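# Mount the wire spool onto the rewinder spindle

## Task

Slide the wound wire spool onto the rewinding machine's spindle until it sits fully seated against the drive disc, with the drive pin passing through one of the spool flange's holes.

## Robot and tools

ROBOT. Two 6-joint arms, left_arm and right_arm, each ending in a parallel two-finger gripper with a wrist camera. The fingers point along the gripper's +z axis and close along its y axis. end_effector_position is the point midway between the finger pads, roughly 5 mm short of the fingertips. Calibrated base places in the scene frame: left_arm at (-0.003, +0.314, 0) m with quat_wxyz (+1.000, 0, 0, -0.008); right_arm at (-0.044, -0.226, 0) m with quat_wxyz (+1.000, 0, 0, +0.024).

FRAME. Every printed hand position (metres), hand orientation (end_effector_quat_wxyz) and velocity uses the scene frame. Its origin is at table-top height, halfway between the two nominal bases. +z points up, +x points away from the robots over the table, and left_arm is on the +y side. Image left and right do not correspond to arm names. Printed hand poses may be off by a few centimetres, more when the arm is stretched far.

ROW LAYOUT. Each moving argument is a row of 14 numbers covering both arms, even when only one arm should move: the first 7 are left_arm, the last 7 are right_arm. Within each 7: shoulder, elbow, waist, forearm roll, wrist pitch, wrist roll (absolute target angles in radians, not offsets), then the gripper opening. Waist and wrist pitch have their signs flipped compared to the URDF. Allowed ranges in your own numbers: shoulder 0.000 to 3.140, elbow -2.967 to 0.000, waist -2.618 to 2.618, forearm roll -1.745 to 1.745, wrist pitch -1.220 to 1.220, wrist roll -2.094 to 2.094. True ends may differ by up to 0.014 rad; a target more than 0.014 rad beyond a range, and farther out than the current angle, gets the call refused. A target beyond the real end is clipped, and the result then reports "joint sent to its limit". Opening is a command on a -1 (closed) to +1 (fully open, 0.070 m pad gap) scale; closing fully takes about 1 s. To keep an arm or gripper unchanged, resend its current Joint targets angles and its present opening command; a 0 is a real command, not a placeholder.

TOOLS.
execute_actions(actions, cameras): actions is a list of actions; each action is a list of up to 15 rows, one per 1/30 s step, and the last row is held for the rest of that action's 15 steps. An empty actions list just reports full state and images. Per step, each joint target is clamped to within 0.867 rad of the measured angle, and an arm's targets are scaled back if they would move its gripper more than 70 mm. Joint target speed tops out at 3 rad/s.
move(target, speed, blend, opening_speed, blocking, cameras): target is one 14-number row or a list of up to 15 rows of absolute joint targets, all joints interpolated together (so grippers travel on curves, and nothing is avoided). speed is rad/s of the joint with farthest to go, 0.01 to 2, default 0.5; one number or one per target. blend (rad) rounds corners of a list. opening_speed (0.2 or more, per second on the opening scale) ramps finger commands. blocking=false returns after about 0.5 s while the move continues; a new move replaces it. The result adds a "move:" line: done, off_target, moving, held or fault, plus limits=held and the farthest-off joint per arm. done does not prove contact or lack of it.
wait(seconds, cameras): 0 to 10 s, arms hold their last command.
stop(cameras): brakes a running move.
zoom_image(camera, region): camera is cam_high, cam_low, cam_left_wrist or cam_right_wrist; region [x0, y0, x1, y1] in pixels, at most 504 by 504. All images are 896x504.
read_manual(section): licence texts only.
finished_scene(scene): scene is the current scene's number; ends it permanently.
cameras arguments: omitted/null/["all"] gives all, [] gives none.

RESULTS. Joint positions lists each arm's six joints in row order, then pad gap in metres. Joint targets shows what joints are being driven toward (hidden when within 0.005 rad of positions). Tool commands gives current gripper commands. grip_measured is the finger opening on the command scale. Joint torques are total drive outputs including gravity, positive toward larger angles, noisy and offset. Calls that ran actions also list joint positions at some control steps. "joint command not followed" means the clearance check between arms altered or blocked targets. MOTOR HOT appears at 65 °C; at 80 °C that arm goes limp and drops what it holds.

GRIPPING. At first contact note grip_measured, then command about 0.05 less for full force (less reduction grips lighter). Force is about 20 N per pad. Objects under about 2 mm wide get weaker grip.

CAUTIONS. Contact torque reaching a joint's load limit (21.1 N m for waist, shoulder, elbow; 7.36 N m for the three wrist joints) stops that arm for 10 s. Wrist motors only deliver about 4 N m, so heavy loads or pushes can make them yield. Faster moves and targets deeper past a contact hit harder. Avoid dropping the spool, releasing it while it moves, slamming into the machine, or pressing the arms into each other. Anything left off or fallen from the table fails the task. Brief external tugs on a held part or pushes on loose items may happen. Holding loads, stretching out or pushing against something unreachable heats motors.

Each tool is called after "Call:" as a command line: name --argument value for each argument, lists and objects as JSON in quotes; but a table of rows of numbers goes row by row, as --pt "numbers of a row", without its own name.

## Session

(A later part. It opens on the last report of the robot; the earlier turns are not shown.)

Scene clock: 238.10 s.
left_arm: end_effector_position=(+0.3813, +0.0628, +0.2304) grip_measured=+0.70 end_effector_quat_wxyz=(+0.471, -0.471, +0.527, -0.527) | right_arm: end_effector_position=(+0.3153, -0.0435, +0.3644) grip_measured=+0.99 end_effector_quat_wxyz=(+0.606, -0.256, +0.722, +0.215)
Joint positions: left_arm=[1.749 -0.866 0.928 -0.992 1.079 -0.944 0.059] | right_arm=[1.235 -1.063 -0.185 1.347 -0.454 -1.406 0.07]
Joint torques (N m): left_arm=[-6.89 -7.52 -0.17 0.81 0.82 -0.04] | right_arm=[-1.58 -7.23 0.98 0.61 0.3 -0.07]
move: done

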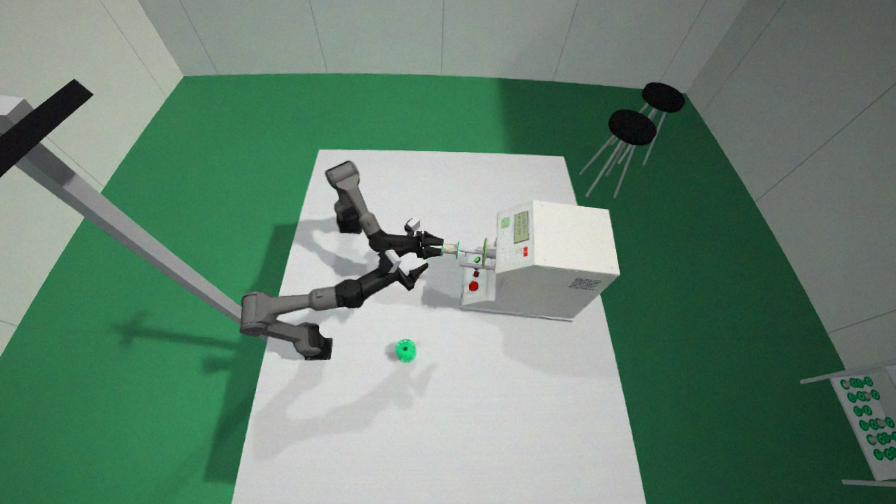

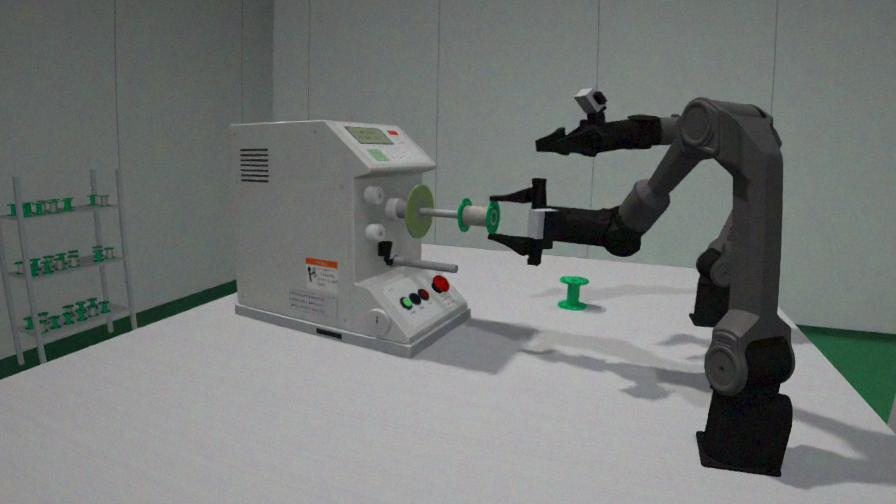

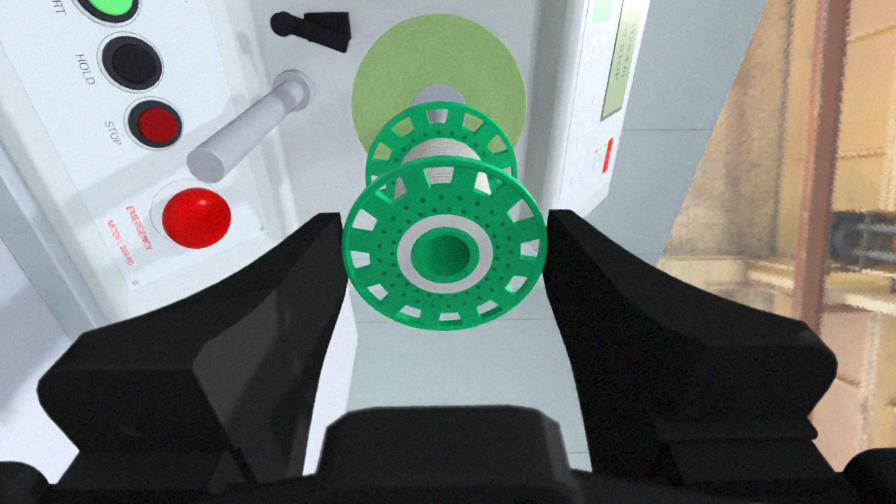

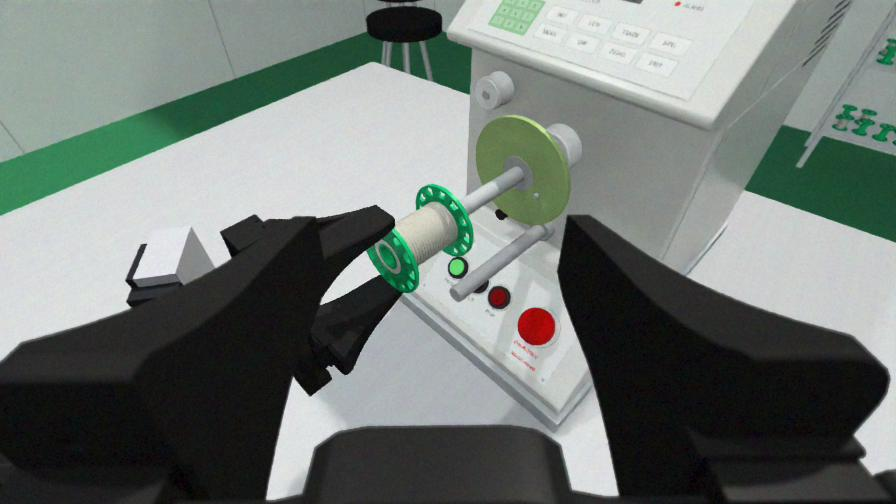

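Call:
move --target '[1.7711, -0.9010, 0.8962, -0.9694, 1.0537, -0.9467, 0.65, 1.236, -1.063, -0.185, 1.346, -0.4535, -1.406, 1]' --speed 0.03 --cameras '["cam_high", "cam_low", "cam_left_wrist", "cam_right_wrist"]'

Call:
zoom_image --camera "cam_right_wrist" --region '[390, 130, 550, 290]'

Call:
zoom_image --camera "cam_low" --region '[400, 170, 540, 260]'

Call:
zoom_image --camera "cam_left_wrist" --region '[340, 0, 560, 280]'

Call:
zoom_image --camera "cam_high" --region '[420, 230, 500, 275]'

Scene clock: 245.87 s.
left_arm: end_effector_position=(+0.3933, +0.0618, +0.2303) grip_measured=+0.70 end_effector_quat_wxyz=(+0.471, -0.471, +0.528, -0.527) | right_arm: end_effector_position=(+0.3153, -0.0435, +0.3644) grip_measured=+0.99 end_effector_quat_wxyz=(+0.606, -0.256, +0.722, +0.215)
Joint positions: left_arm=[1.772 -0.9 0.896 -0.97 1.054 -0.946 0.059] | right_arm=[1.235 -1.063 -0.185 1.347 -0.454 -1.406 0.07]
Joint torques (N m): left_arm=[-8.01 -8.71 0 1.06 1.08 -0.06] | right_arm=[-1.59 -7.2 0.84 0.58 0.38 -0.05]
move: done

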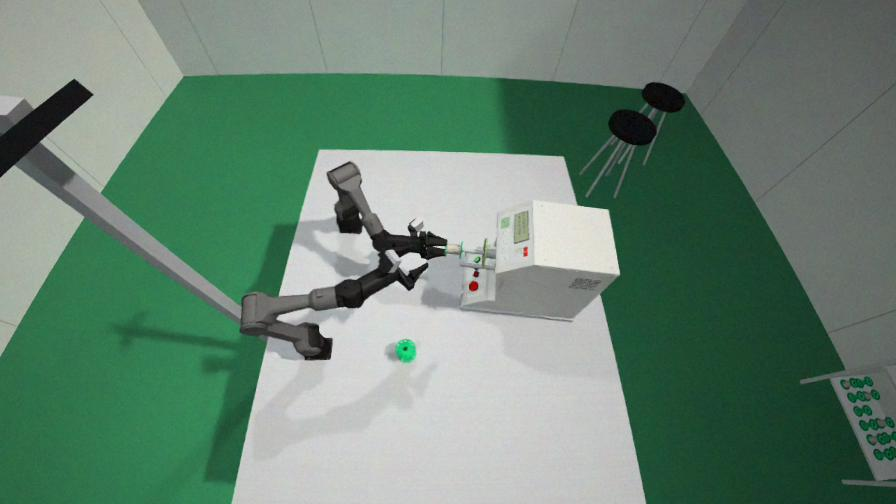

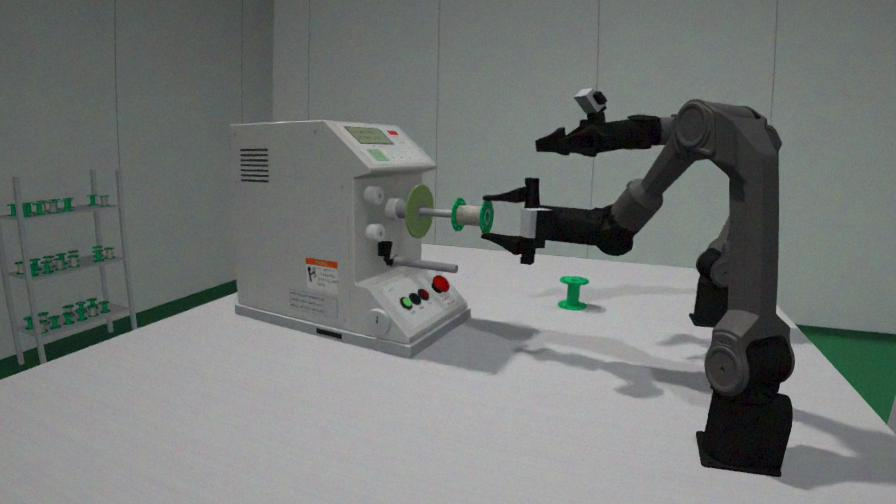

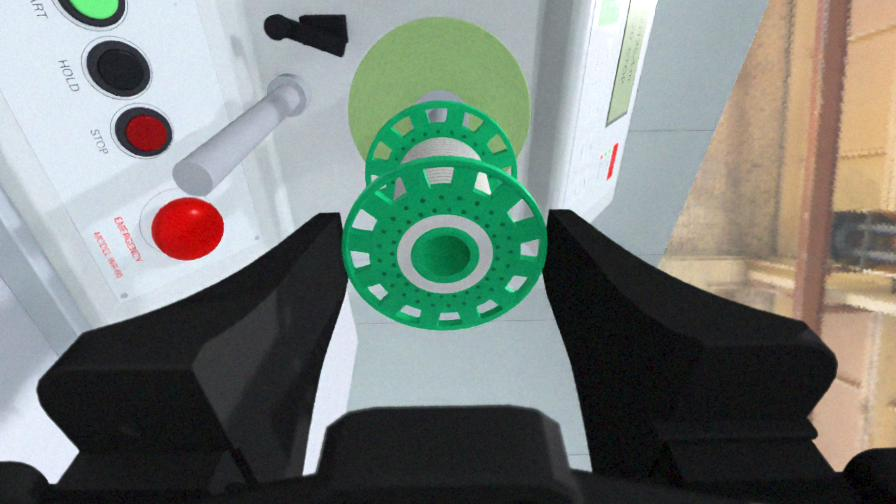

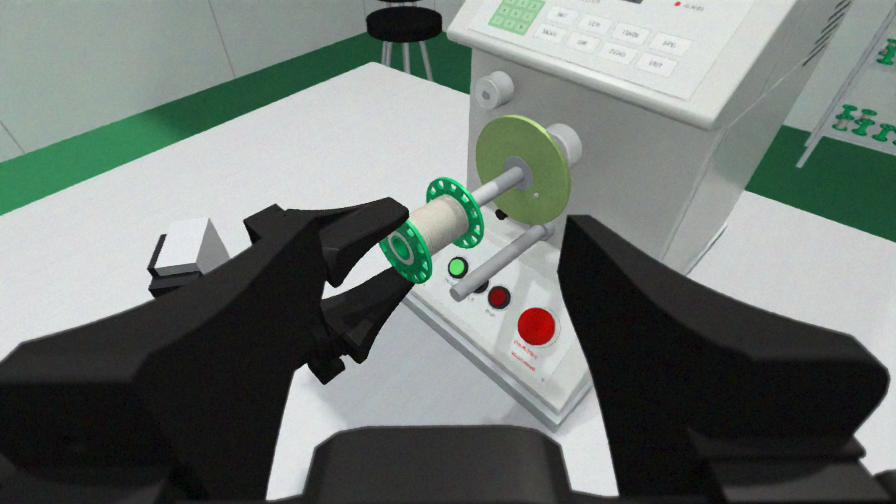

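Scaled by 3.150 from the camera's 896x504 image, which has a finer 1280x720 frame.

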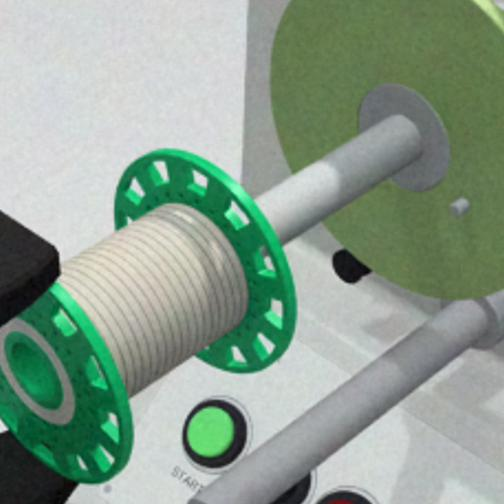

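Scaled by 3.600 from the camera's 896x504 image, which has a finer 1280x720 frame.

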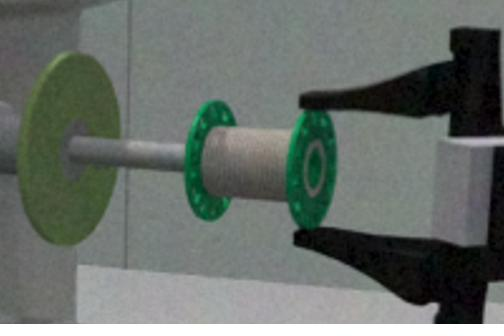

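Scaled by 1.800 from the camera's 896x504 image, which has a finer 1280x720 frame.

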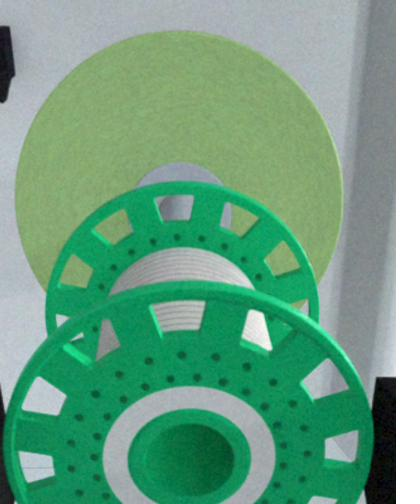

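Scaled by 6.300 from the camera's 896x504 image, which has a finer 1280x720 frame.

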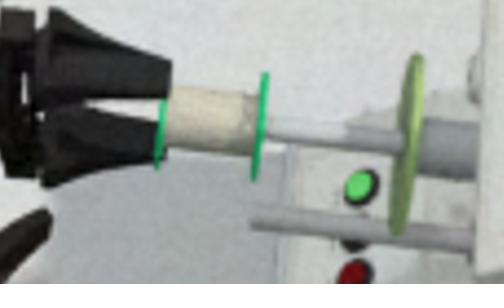

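Call:
move --target '[1.8115, -0.9622, 0.8481, -0.9338, 1.0135, -0.9502, 0.65, 1.236, -1.063, -0.185, 1.346, -0.4535, -1.406, 1]' --speed 0.03 --cameras '["cam_high", "cam_low", "cam_left_wrist", "cam_right_wrist"]'

Call:
zoom_image --camera "cam_right_wrist" --region '[390, 130, 550, 290]'

Call:
zoom_image --camera "cam_low" --region '[400, 170, 540, 260]'

Call:
zoom_image --camera "cam_left_wrist" --region '[340, 0, 560, 280]'

Call:
zoom_image --camera "cam_high" --region '[420, 230, 500, 275]'

Scene clock: 252.97 s.
left_arm: end_effector_position=(+0.4129, +0.0596, +0.2306) grip_measured=+0.70 end_effector_quat_wxyz=(+0.471, -0.471, +0.528, -0.527) | right_arm: end_effector_position=(+0.3153, -0.0435, +0.3644) grip_measured=+0.99 end_effector_quat_wxyz=(+0.606, -0.256, +0.722, +0.215)
Joint positions: left_arm=[1.811 -0.962 0.849 -0.934 1.013 -0.95 0.059] | right_arm=[1.235 -1.063 -0.185 1.347 -0.454 -1.406 0.07]
Joint torques (N m): left_arm=[-12.11 -13.26 -0.56 1.89 2.01 -0.08] | right_arm=[-1.59 -7.19 0.7 0.55 0.38 -0.02]
move: done

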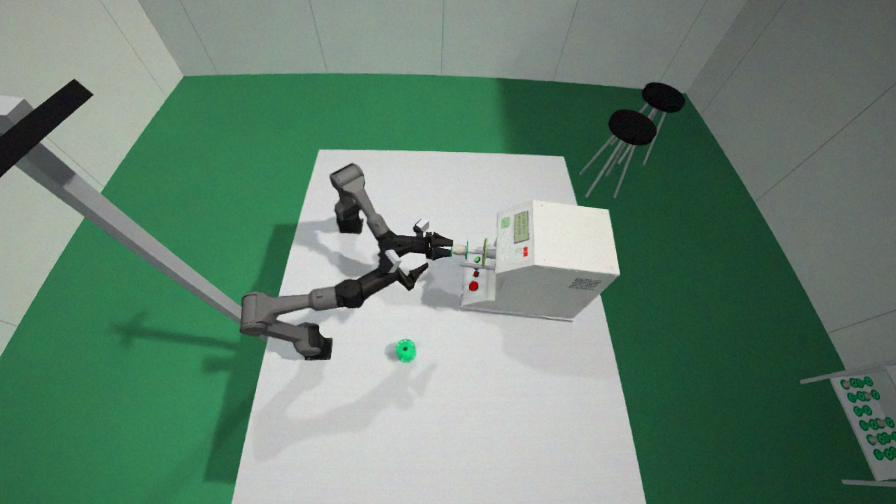

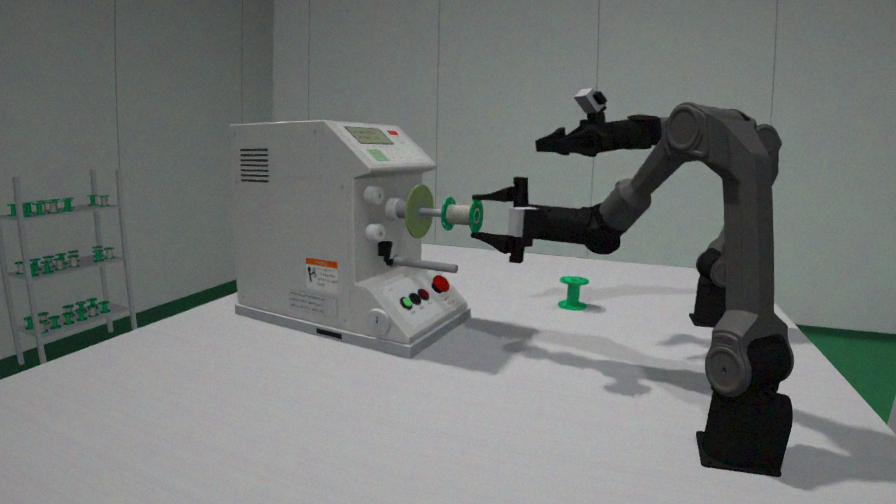

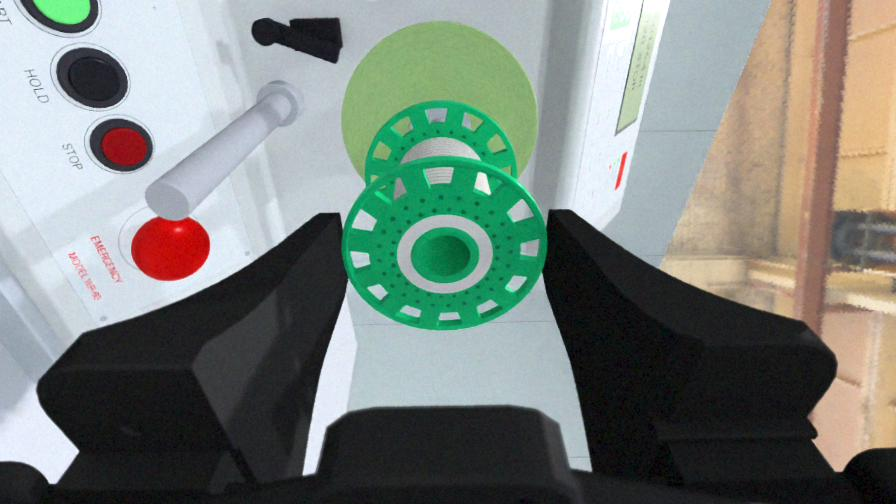

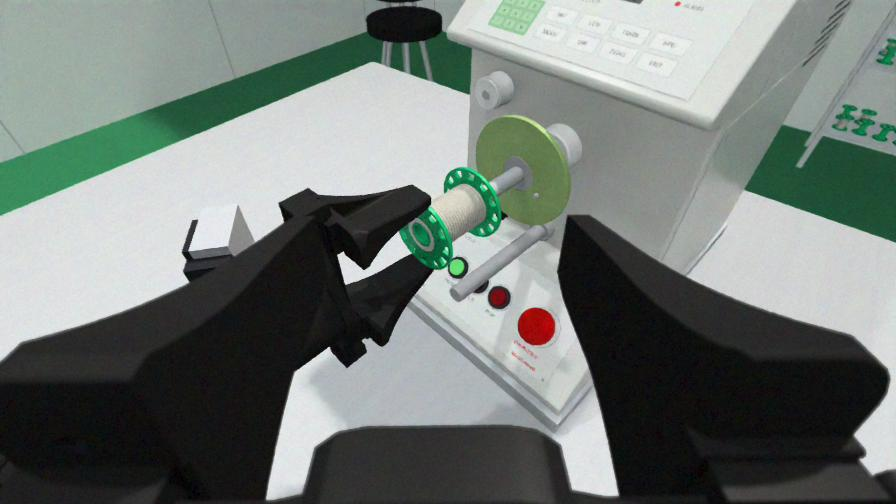

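Scaled by 3.150 from the camera's 896x504 image, which has a finer 1280x720 frame.

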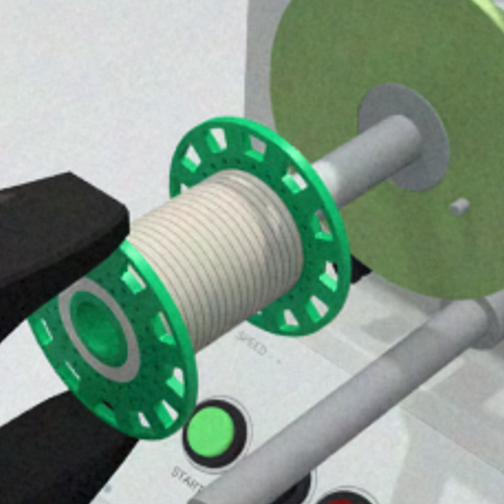

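Scaled by 3.600 from the camera's 896x504 image, which has a finer 1280x720 frame.

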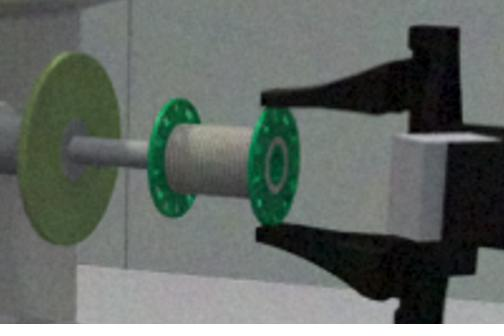

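Scaled by 1.800 from the camera's 896x504 image, which has a finer 1280x720 frame.

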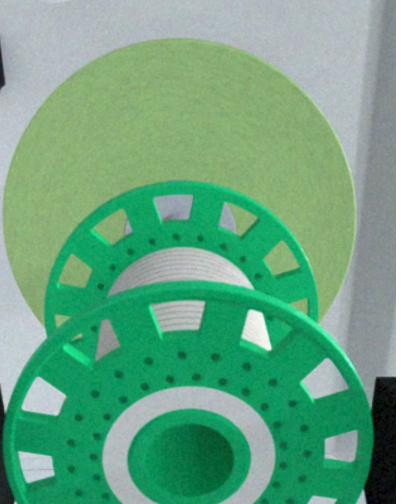

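Scaled by 6.300 from the camera's 896x504 image, which has a finer 1280x720 frame.

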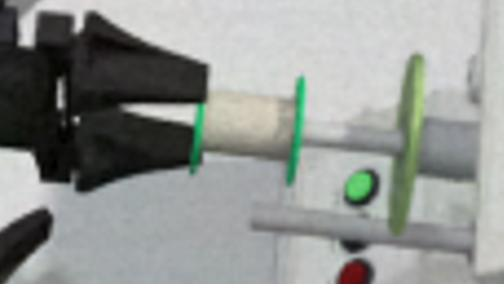

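Call:
move --target '[1.8139, -0.9606, 0.8481, -0.9318, 1.0160, -0.9540, 0.65, 1.236, -1.063, -0.185, 1.346, -0.4535, -1.406, 1]' --speed 0.03 --cameras '[]'

Scene clock: 257.43 s.
left_arm: end_effector_position=(+0.4130, +0.0595, +0.2310) grip_measured=+0.70 end_effector_quat_wxyz=(+0.471, -0.471, +0.527, -0.528) | right_arm: end_effector_position=(+0.3153, -0.0435, +0.3644) grip_measured=+0.99 end_effector_quat_wxyz=(+0.606, -0.256, +0.722, +0.215)
Joint positions: left_arm=[1.812 -0.962 0.849 -0.931 1.016 -0.953 0.059] | right_arm=[1.235 -1.063 -0.185 1.347 -0.454 -1.406 0.07]
Joint torques (N m): left_arm=[-13.06 -11.39 0.89 2.01 2.39 -0.06] | right_arm=[-1.61 -7.17 0.62 0.53 0.37 -0.03]
Motor temperatures (°C): left_arm=[34 33 35 37 39 29] | right_arm=[39 33 29 33 37 28]
move: done

Call:
move --target '[1.8187, -0.9574, 0.8481, -0.9278, 1.0210, -0.9616, 0.65, 1.236, -1.063, -0.185, 1.346, -0.4535, -1.406, 1]' --speed 0.03 --cameras '["cam_high", "cam_low", "cam_left_wrist", "cam_right_wrist"]'

Call:
zoom_image --camera "cam_right_wrist" --region '[390, 130, 550, 290]'

Call:
zoom_image --camera "cam_left_wrist" --region '[320, 80, 580, 340]'

Call:
zoom_image --camera "cam_low" --region '[400, 170, 540, 260]'

Scene clock: 261.37 s.
left_arm: end_effector_position=(+0.4131, +0.0596, +0.2294) grip_measured=+0.70 end_effector_quat_wxyz=(+0.471, -0.471, +0.526, -0.529) | right_arm: end_effector_position=(+0.3153, -0.0435, +0.3644) grip_measured=+0.99 end_effector_quat_wxyz=(+0.606, -0.256, +0.722, +0.215)
Joint positions: left_arm=[1.817 -0.959 0.849 -0.927 1.022 -0.962 0.059] | right_arm=[1.235 -1.063 -0.185 1.347 -0.454 -1.406 0.07]
Joint torques (N m): left_arm=[-7.14 -5.41 0.74 0.6 0.72 0] | right_arm=[-1.58 -7.14 0.54 0.51 0.35 -0.04]
move: done

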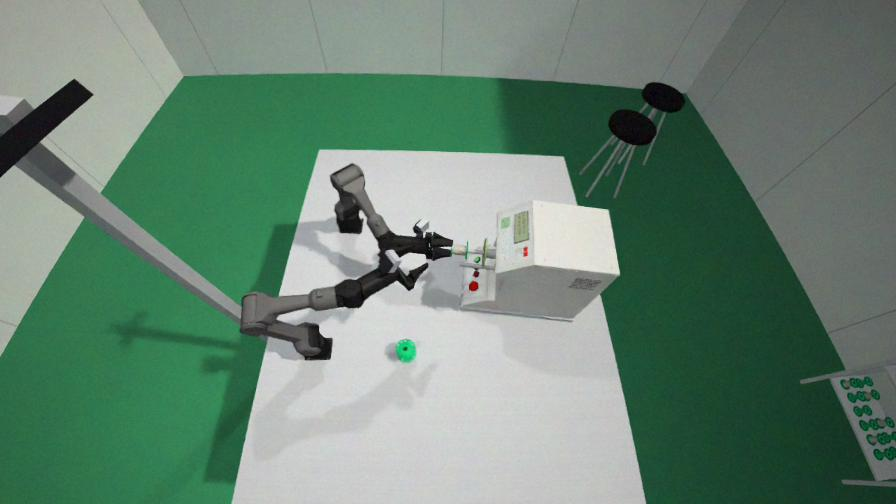

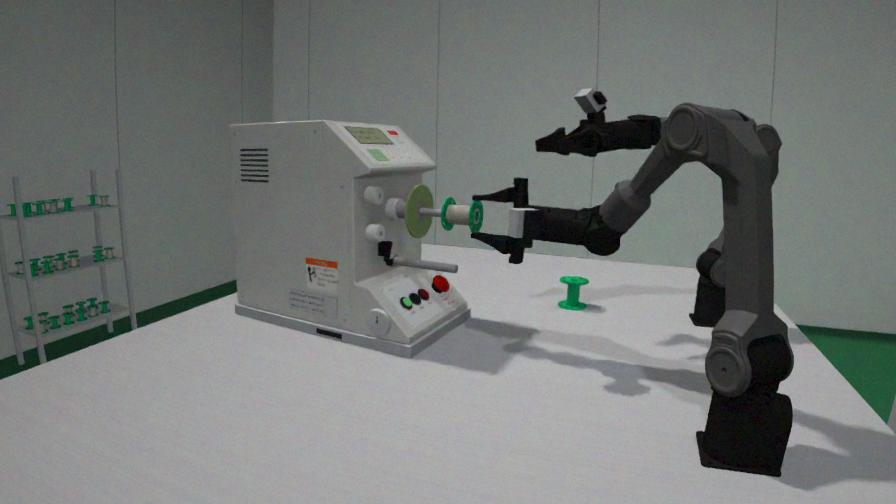

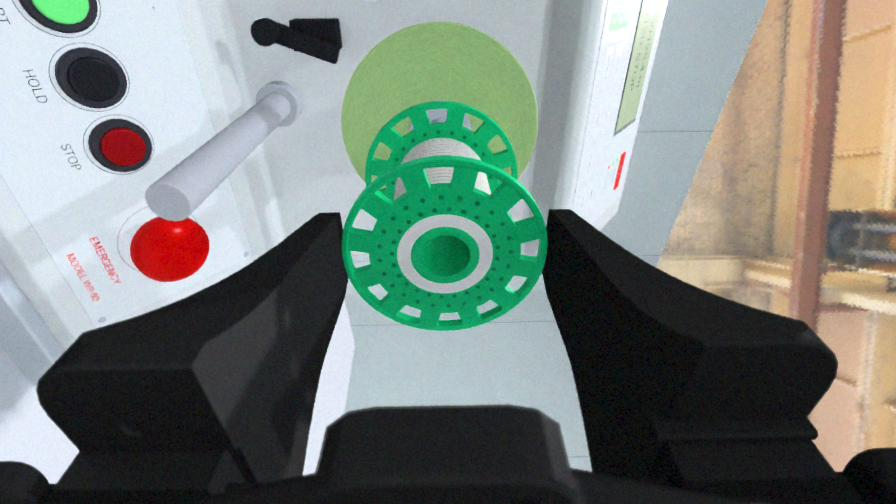

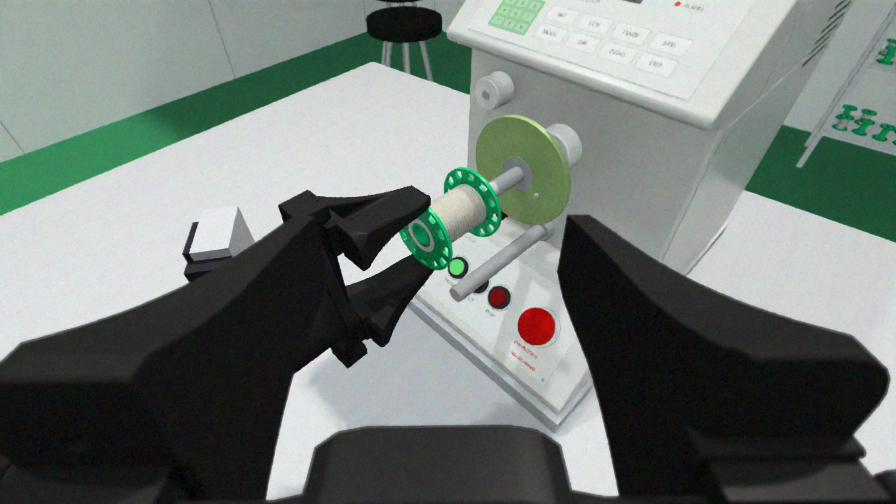

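Scaled by 3.150 from the camera's 896x504 image, which has a finer 1280x720 frame.

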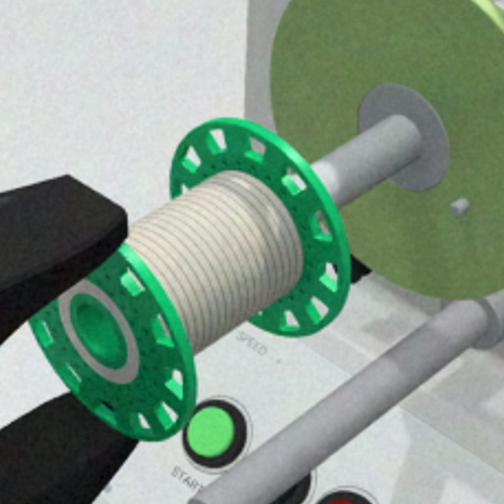

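Scaled by 1.938 from the camera's 896x504 image, which has a finer 1280x720 frame.

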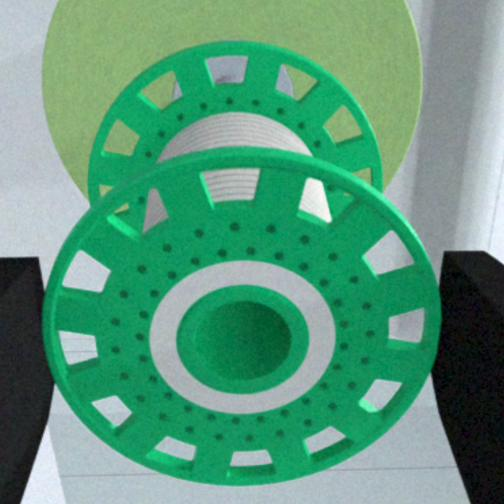

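Scaled by 3.600 from the camera's 896x504 image, which has a finer 1280x720 frame.

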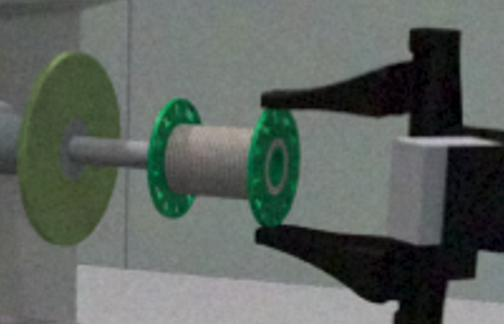

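Call:
move --target '[1.8485, -1.0081, 0.8153, -0.9065, 0.9891, -0.9589, 0.65, 1.236, -1.063, -0.185, 1.346, -0.4535, -1.406, 1]' --speed 0.03 --cameras '["cam_high", "cam_low", "cam_left_wrist", "cam_right_wrist"]'

Call:
zoom_image --camera "cam_right_wrist" --region '[390, 130, 550, 290]'

Call:
zoom_image --camera "cam_left_wrist" --region '[320, 80, 580, 340]'

Call:
zoom_image --camera "cam_low" --region '[400, 170, 540, 260]'

Scene clock: 268.33 s.
left_arm: end_effector_position=(+0.4281, +0.0580, +0.2282) grip_measured=+0.70 end_effector_quat_wxyz=(+0.471, -0.471, +0.528, -0.527) | right_arm: end_effector_position=(+0.3153, -0.0435, +0.3644) grip_measured=+0.99 end_effector_quat_wxyz=(+0.606, -0.256, +0.722, +0.215)
Joint positions: left_arm=[1.849 -1.008 0.815 -0.907 0.989 -0.959 0.059] | right_arm=[1.235 -1.063 -0.185 1.347 -0.454 -1.406 0.07]
Joint torques (N m): left_arm=[-2.34 -3 -0.21 -0.3 -0.6 0.37] | right_arm=[-1.59 -7.11 0.38 0.48 0.35 -0.05]
move: done

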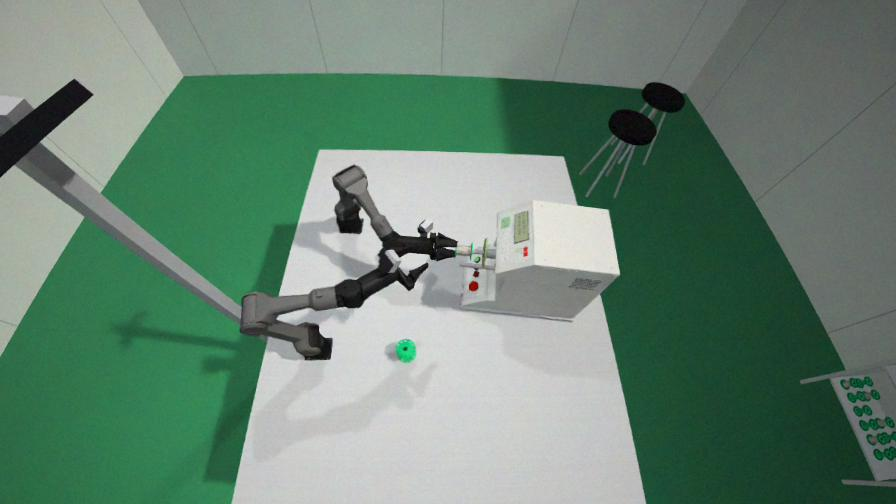

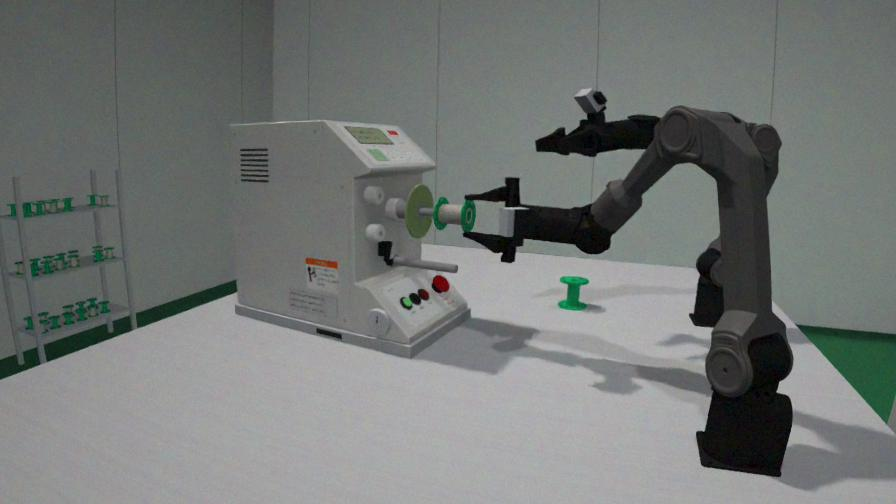

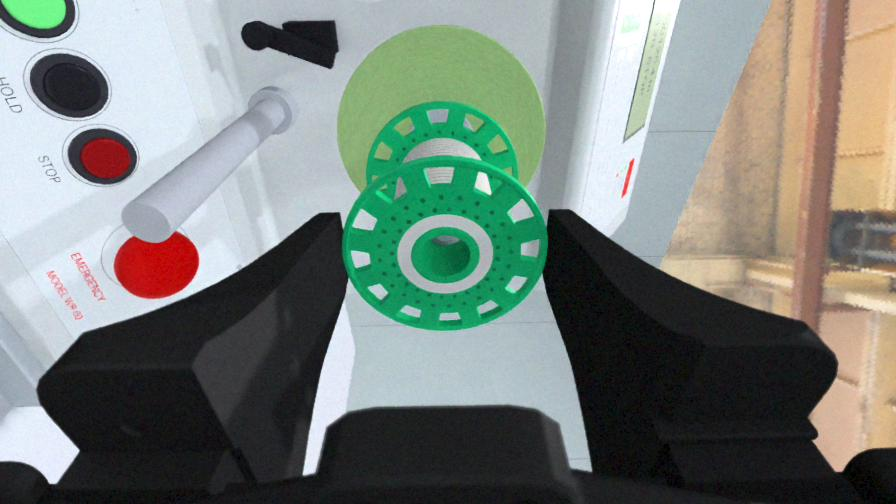

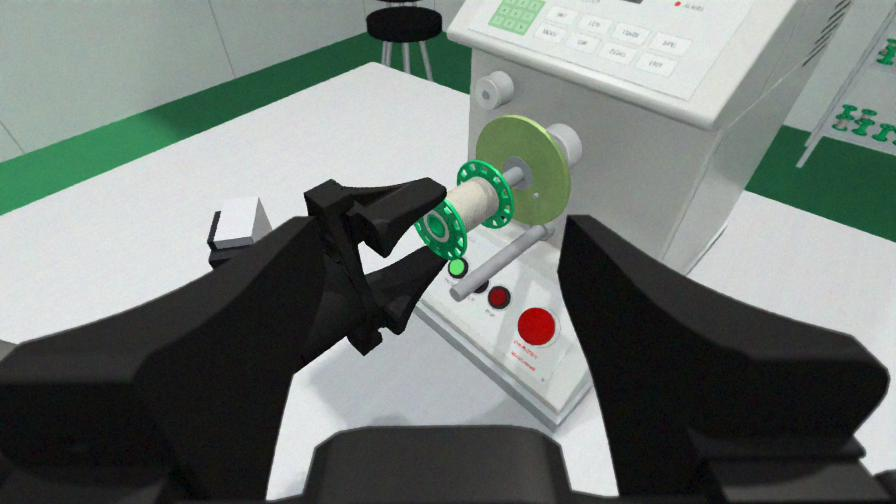

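Scaled by 3.150 from the camera's 896x504 image, which has a finer 1280x720 frame.

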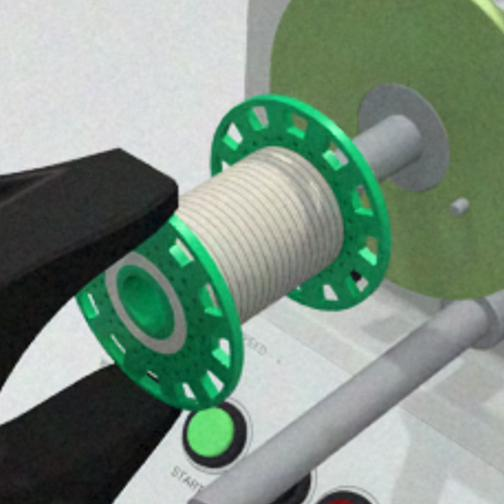

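Scaled by 1.938 from the camera's 896x504 image, which has a finer 1280x720 frame.

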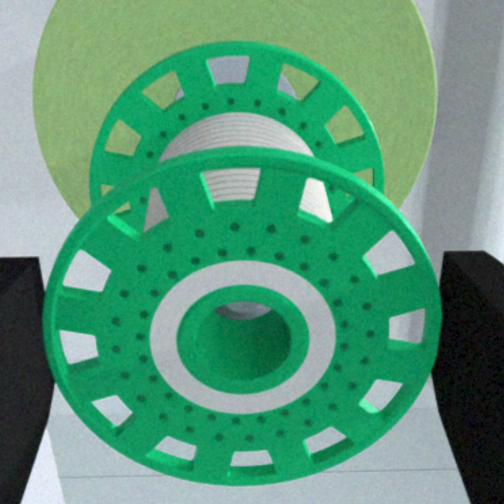

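Scaled by 3.600 from the camera's 896x504 image, which has a finer 1280x720 frame.

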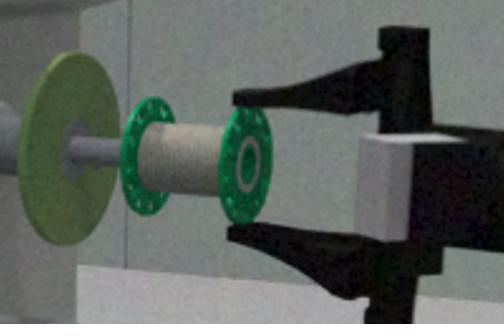

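Call:
move --target '[1.8466, -1.0095, 0.8153, -0.9083, 0.9871, -0.9558, 0.65, 1.236, -1.063, -0.185, 1.346, -0.4535, -1.406, 1]' --speed 0.03 --cameras '[]'

Scene clock: 270.80 s.
left_arm: end_effector_position=(+0.4280, +0.0581, +0.2281) grip_measured=+0.70 end_effector_quat_wxyz=(+0.471, -0.471, +0.528, -0.526) | right_arm: end_effector_position=(+0.3153, -0.0435, +0.3644) grip_measured=+0.99 end_effector_quat_wxyz=(+0.606, -0.256, +0.722, +0.215)
Joint positions: left_arm=[1.848 -1.008 0.815 -0.909 0.987 -0.956 0.059] | right_arm=[1.235 -1.063 -0.185 1.347 -0.454 -1.406 0.07]
Joint torques (N m): left_arm=[-6.47 -4.92 0.83 -0.02 0.03 0.35] | right_arm=[-1.6 -7.12 0.3 0.48 0.33 -0.05]
move: done

Call:
zoom_image --camera "cam_left_wrist" --region '[320, 0, 580, 260]'

Call:
zoom_image --camera "cam_high" --region '[420, 230, 500, 275]'

Scaled by 1.938 from the camera's 896x504 image, which has a finer 1280x720 frame.

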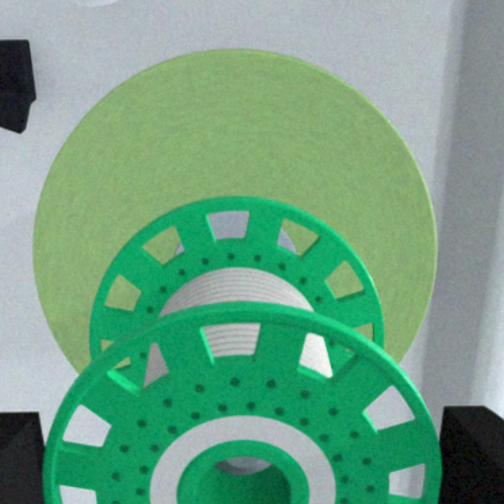

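Scaled by 6.300 from the camera's 896x504 image, which has a finer 1280x720 frame.

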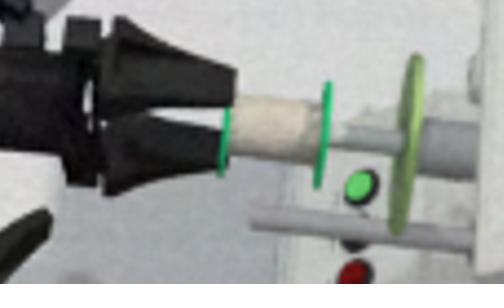

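Call:
move --target '[1.8798, -1.0611, 0.7860, -0.8881, 0.9578, -0.9549, 0.65, 1.236, -1.063, -0.185, 1.346, -0.4535, -1.406, 1]' --speed 0.03 --cameras '["cam_high", "cam_low", "cam_left_wrist", "cam_right_wrist"]'

Call:
zoom_image --camera "cam_right_wrist" --region '[390, 130, 550, 290]'

Call:
zoom_image --camera "cam_left_wrist" --region '[320, 0, 580, 260]'

Call:
zoom_image --camera "cam_low" --region '[400, 170, 540, 260]'

Call:
zoom_image --camera "cam_high" --region '[420, 230, 500, 275]'

Scene clock: 279.33 s.
left_arm: end_effector_position=(+0.4427, +0.0562, +0.2289) grip_measured=+0.70 end_effector_quat_wxyz=(+0.471, -0.471, +0.527, -0.527) | right_arm: end_effector_position=(+0.3153, -0.0435, +0.3644) grip_measured=+0.99 end_effector_quat_wxyz=(+0.606, -0.256, +0.722, +0.215)
Joint positions: left_arm=[1.88 -1.06 0.786 -0.888 0.959 -0.955 0.059] | right_arm=[1.235 -1.063 -0.185 1.347 -0.454 -1.406 0.07]
Joint torques (N m): left_arm=[-8.86 -9.62 1.34 1.4 0.7 0.33] | right_arm=[-1.65 -7.07 0.16 0.49 0.32 -0.06]
move: done

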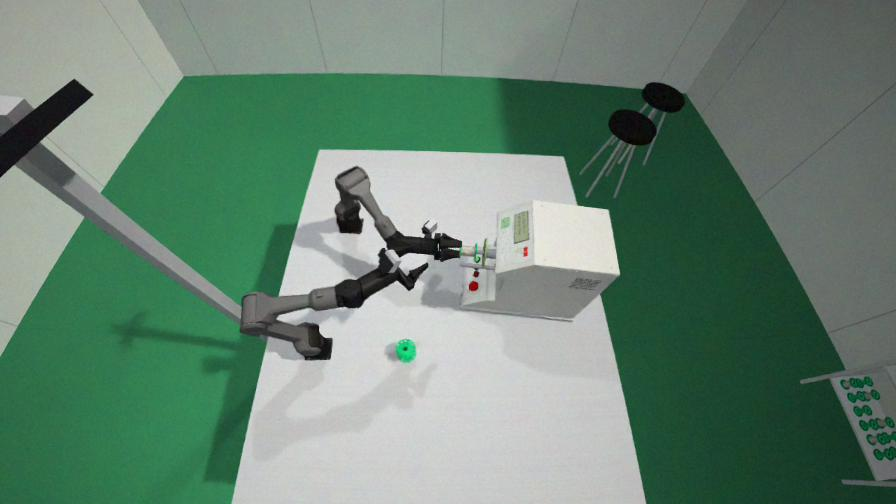

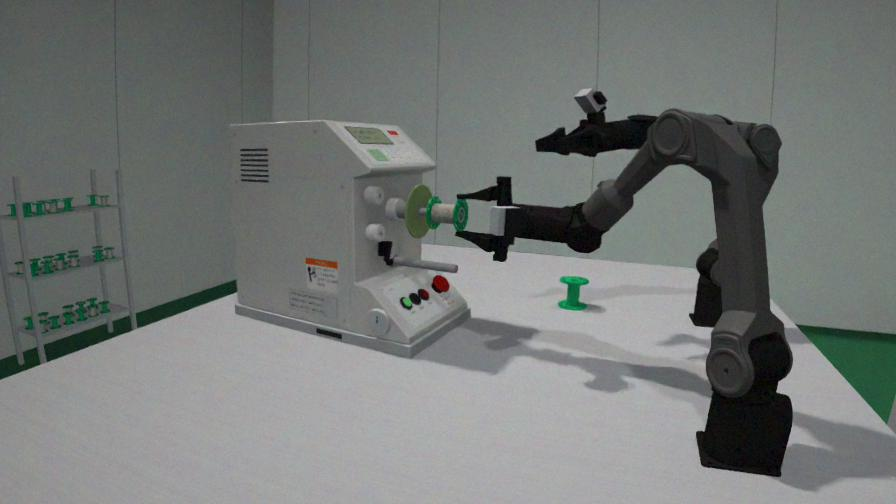

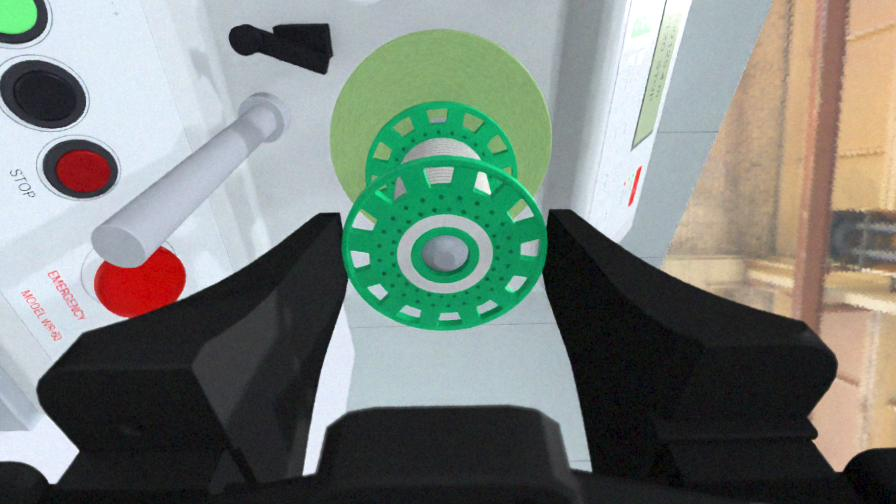

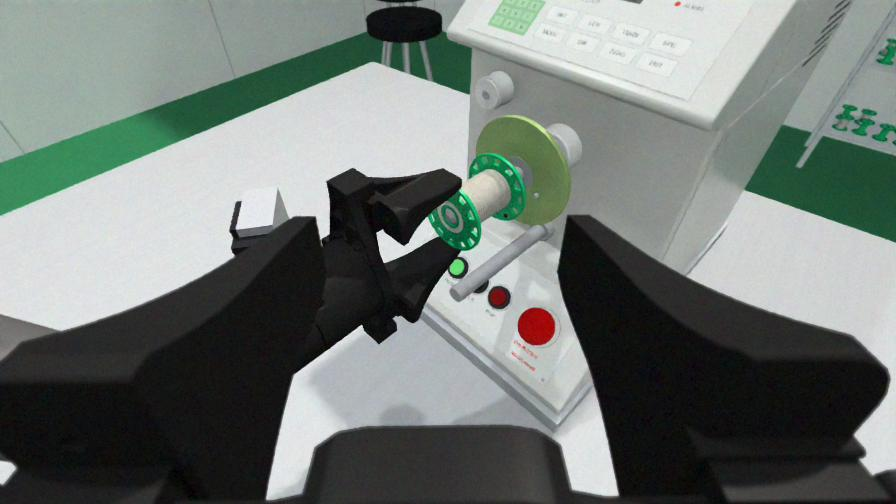

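Scaled by 3.150 from the camera's 896x504 image, which has a finer 1280x720 frame.

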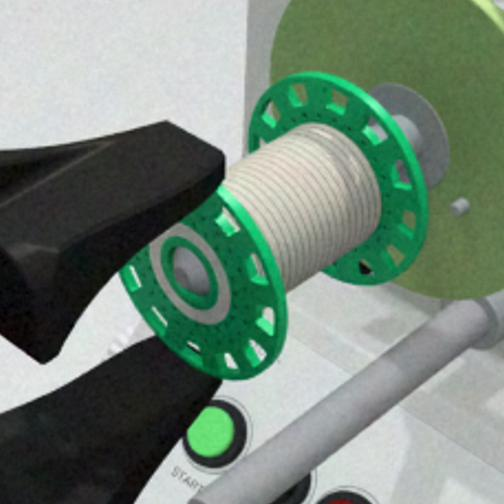

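Scaled by 1.938 from the camera's 896x504 image, which has a finer 1280x720 frame.

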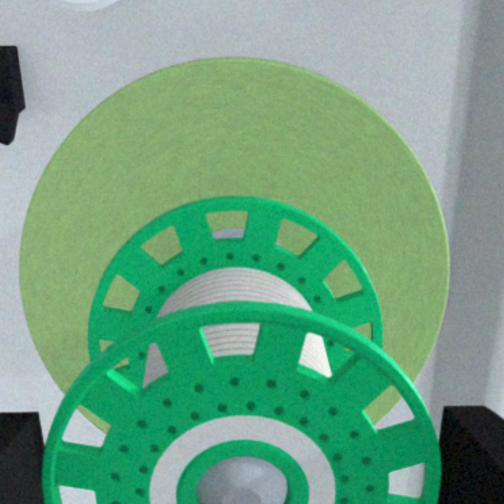

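Scaled by 3.600 from the camera's 896x504 image, which has a finer 1280x720 frame.

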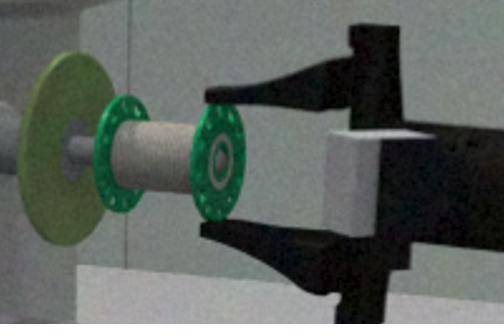

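Scaled by 6.300 from the camera's 896x504 image, which has a finer 1280x720 frame.

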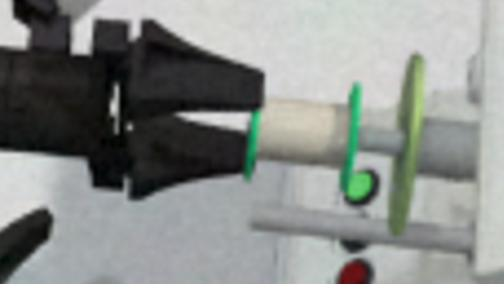

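Call:
zoom_image --camera "cam_left_wrist" --region '[395, 205, 495, 305]'

Call:
zoom_image --camera "cam_right_wrist" --region '[420, 140, 540, 260]'

Scaled by 5.040 from the camera's 896x504 image, which has a finer 1280x720 frame.

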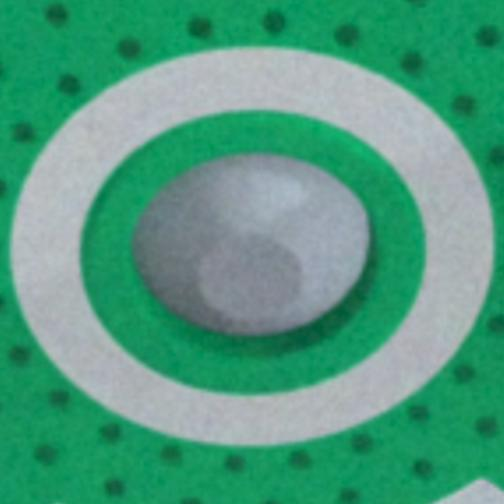

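Scaled by 4.200 from the camera's 896x504 image, which has a finer 1280x720 frame.

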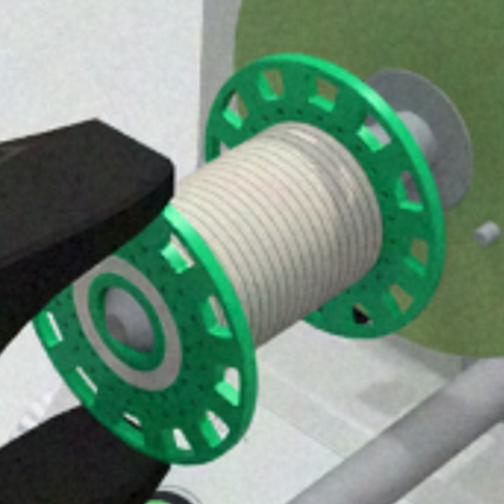

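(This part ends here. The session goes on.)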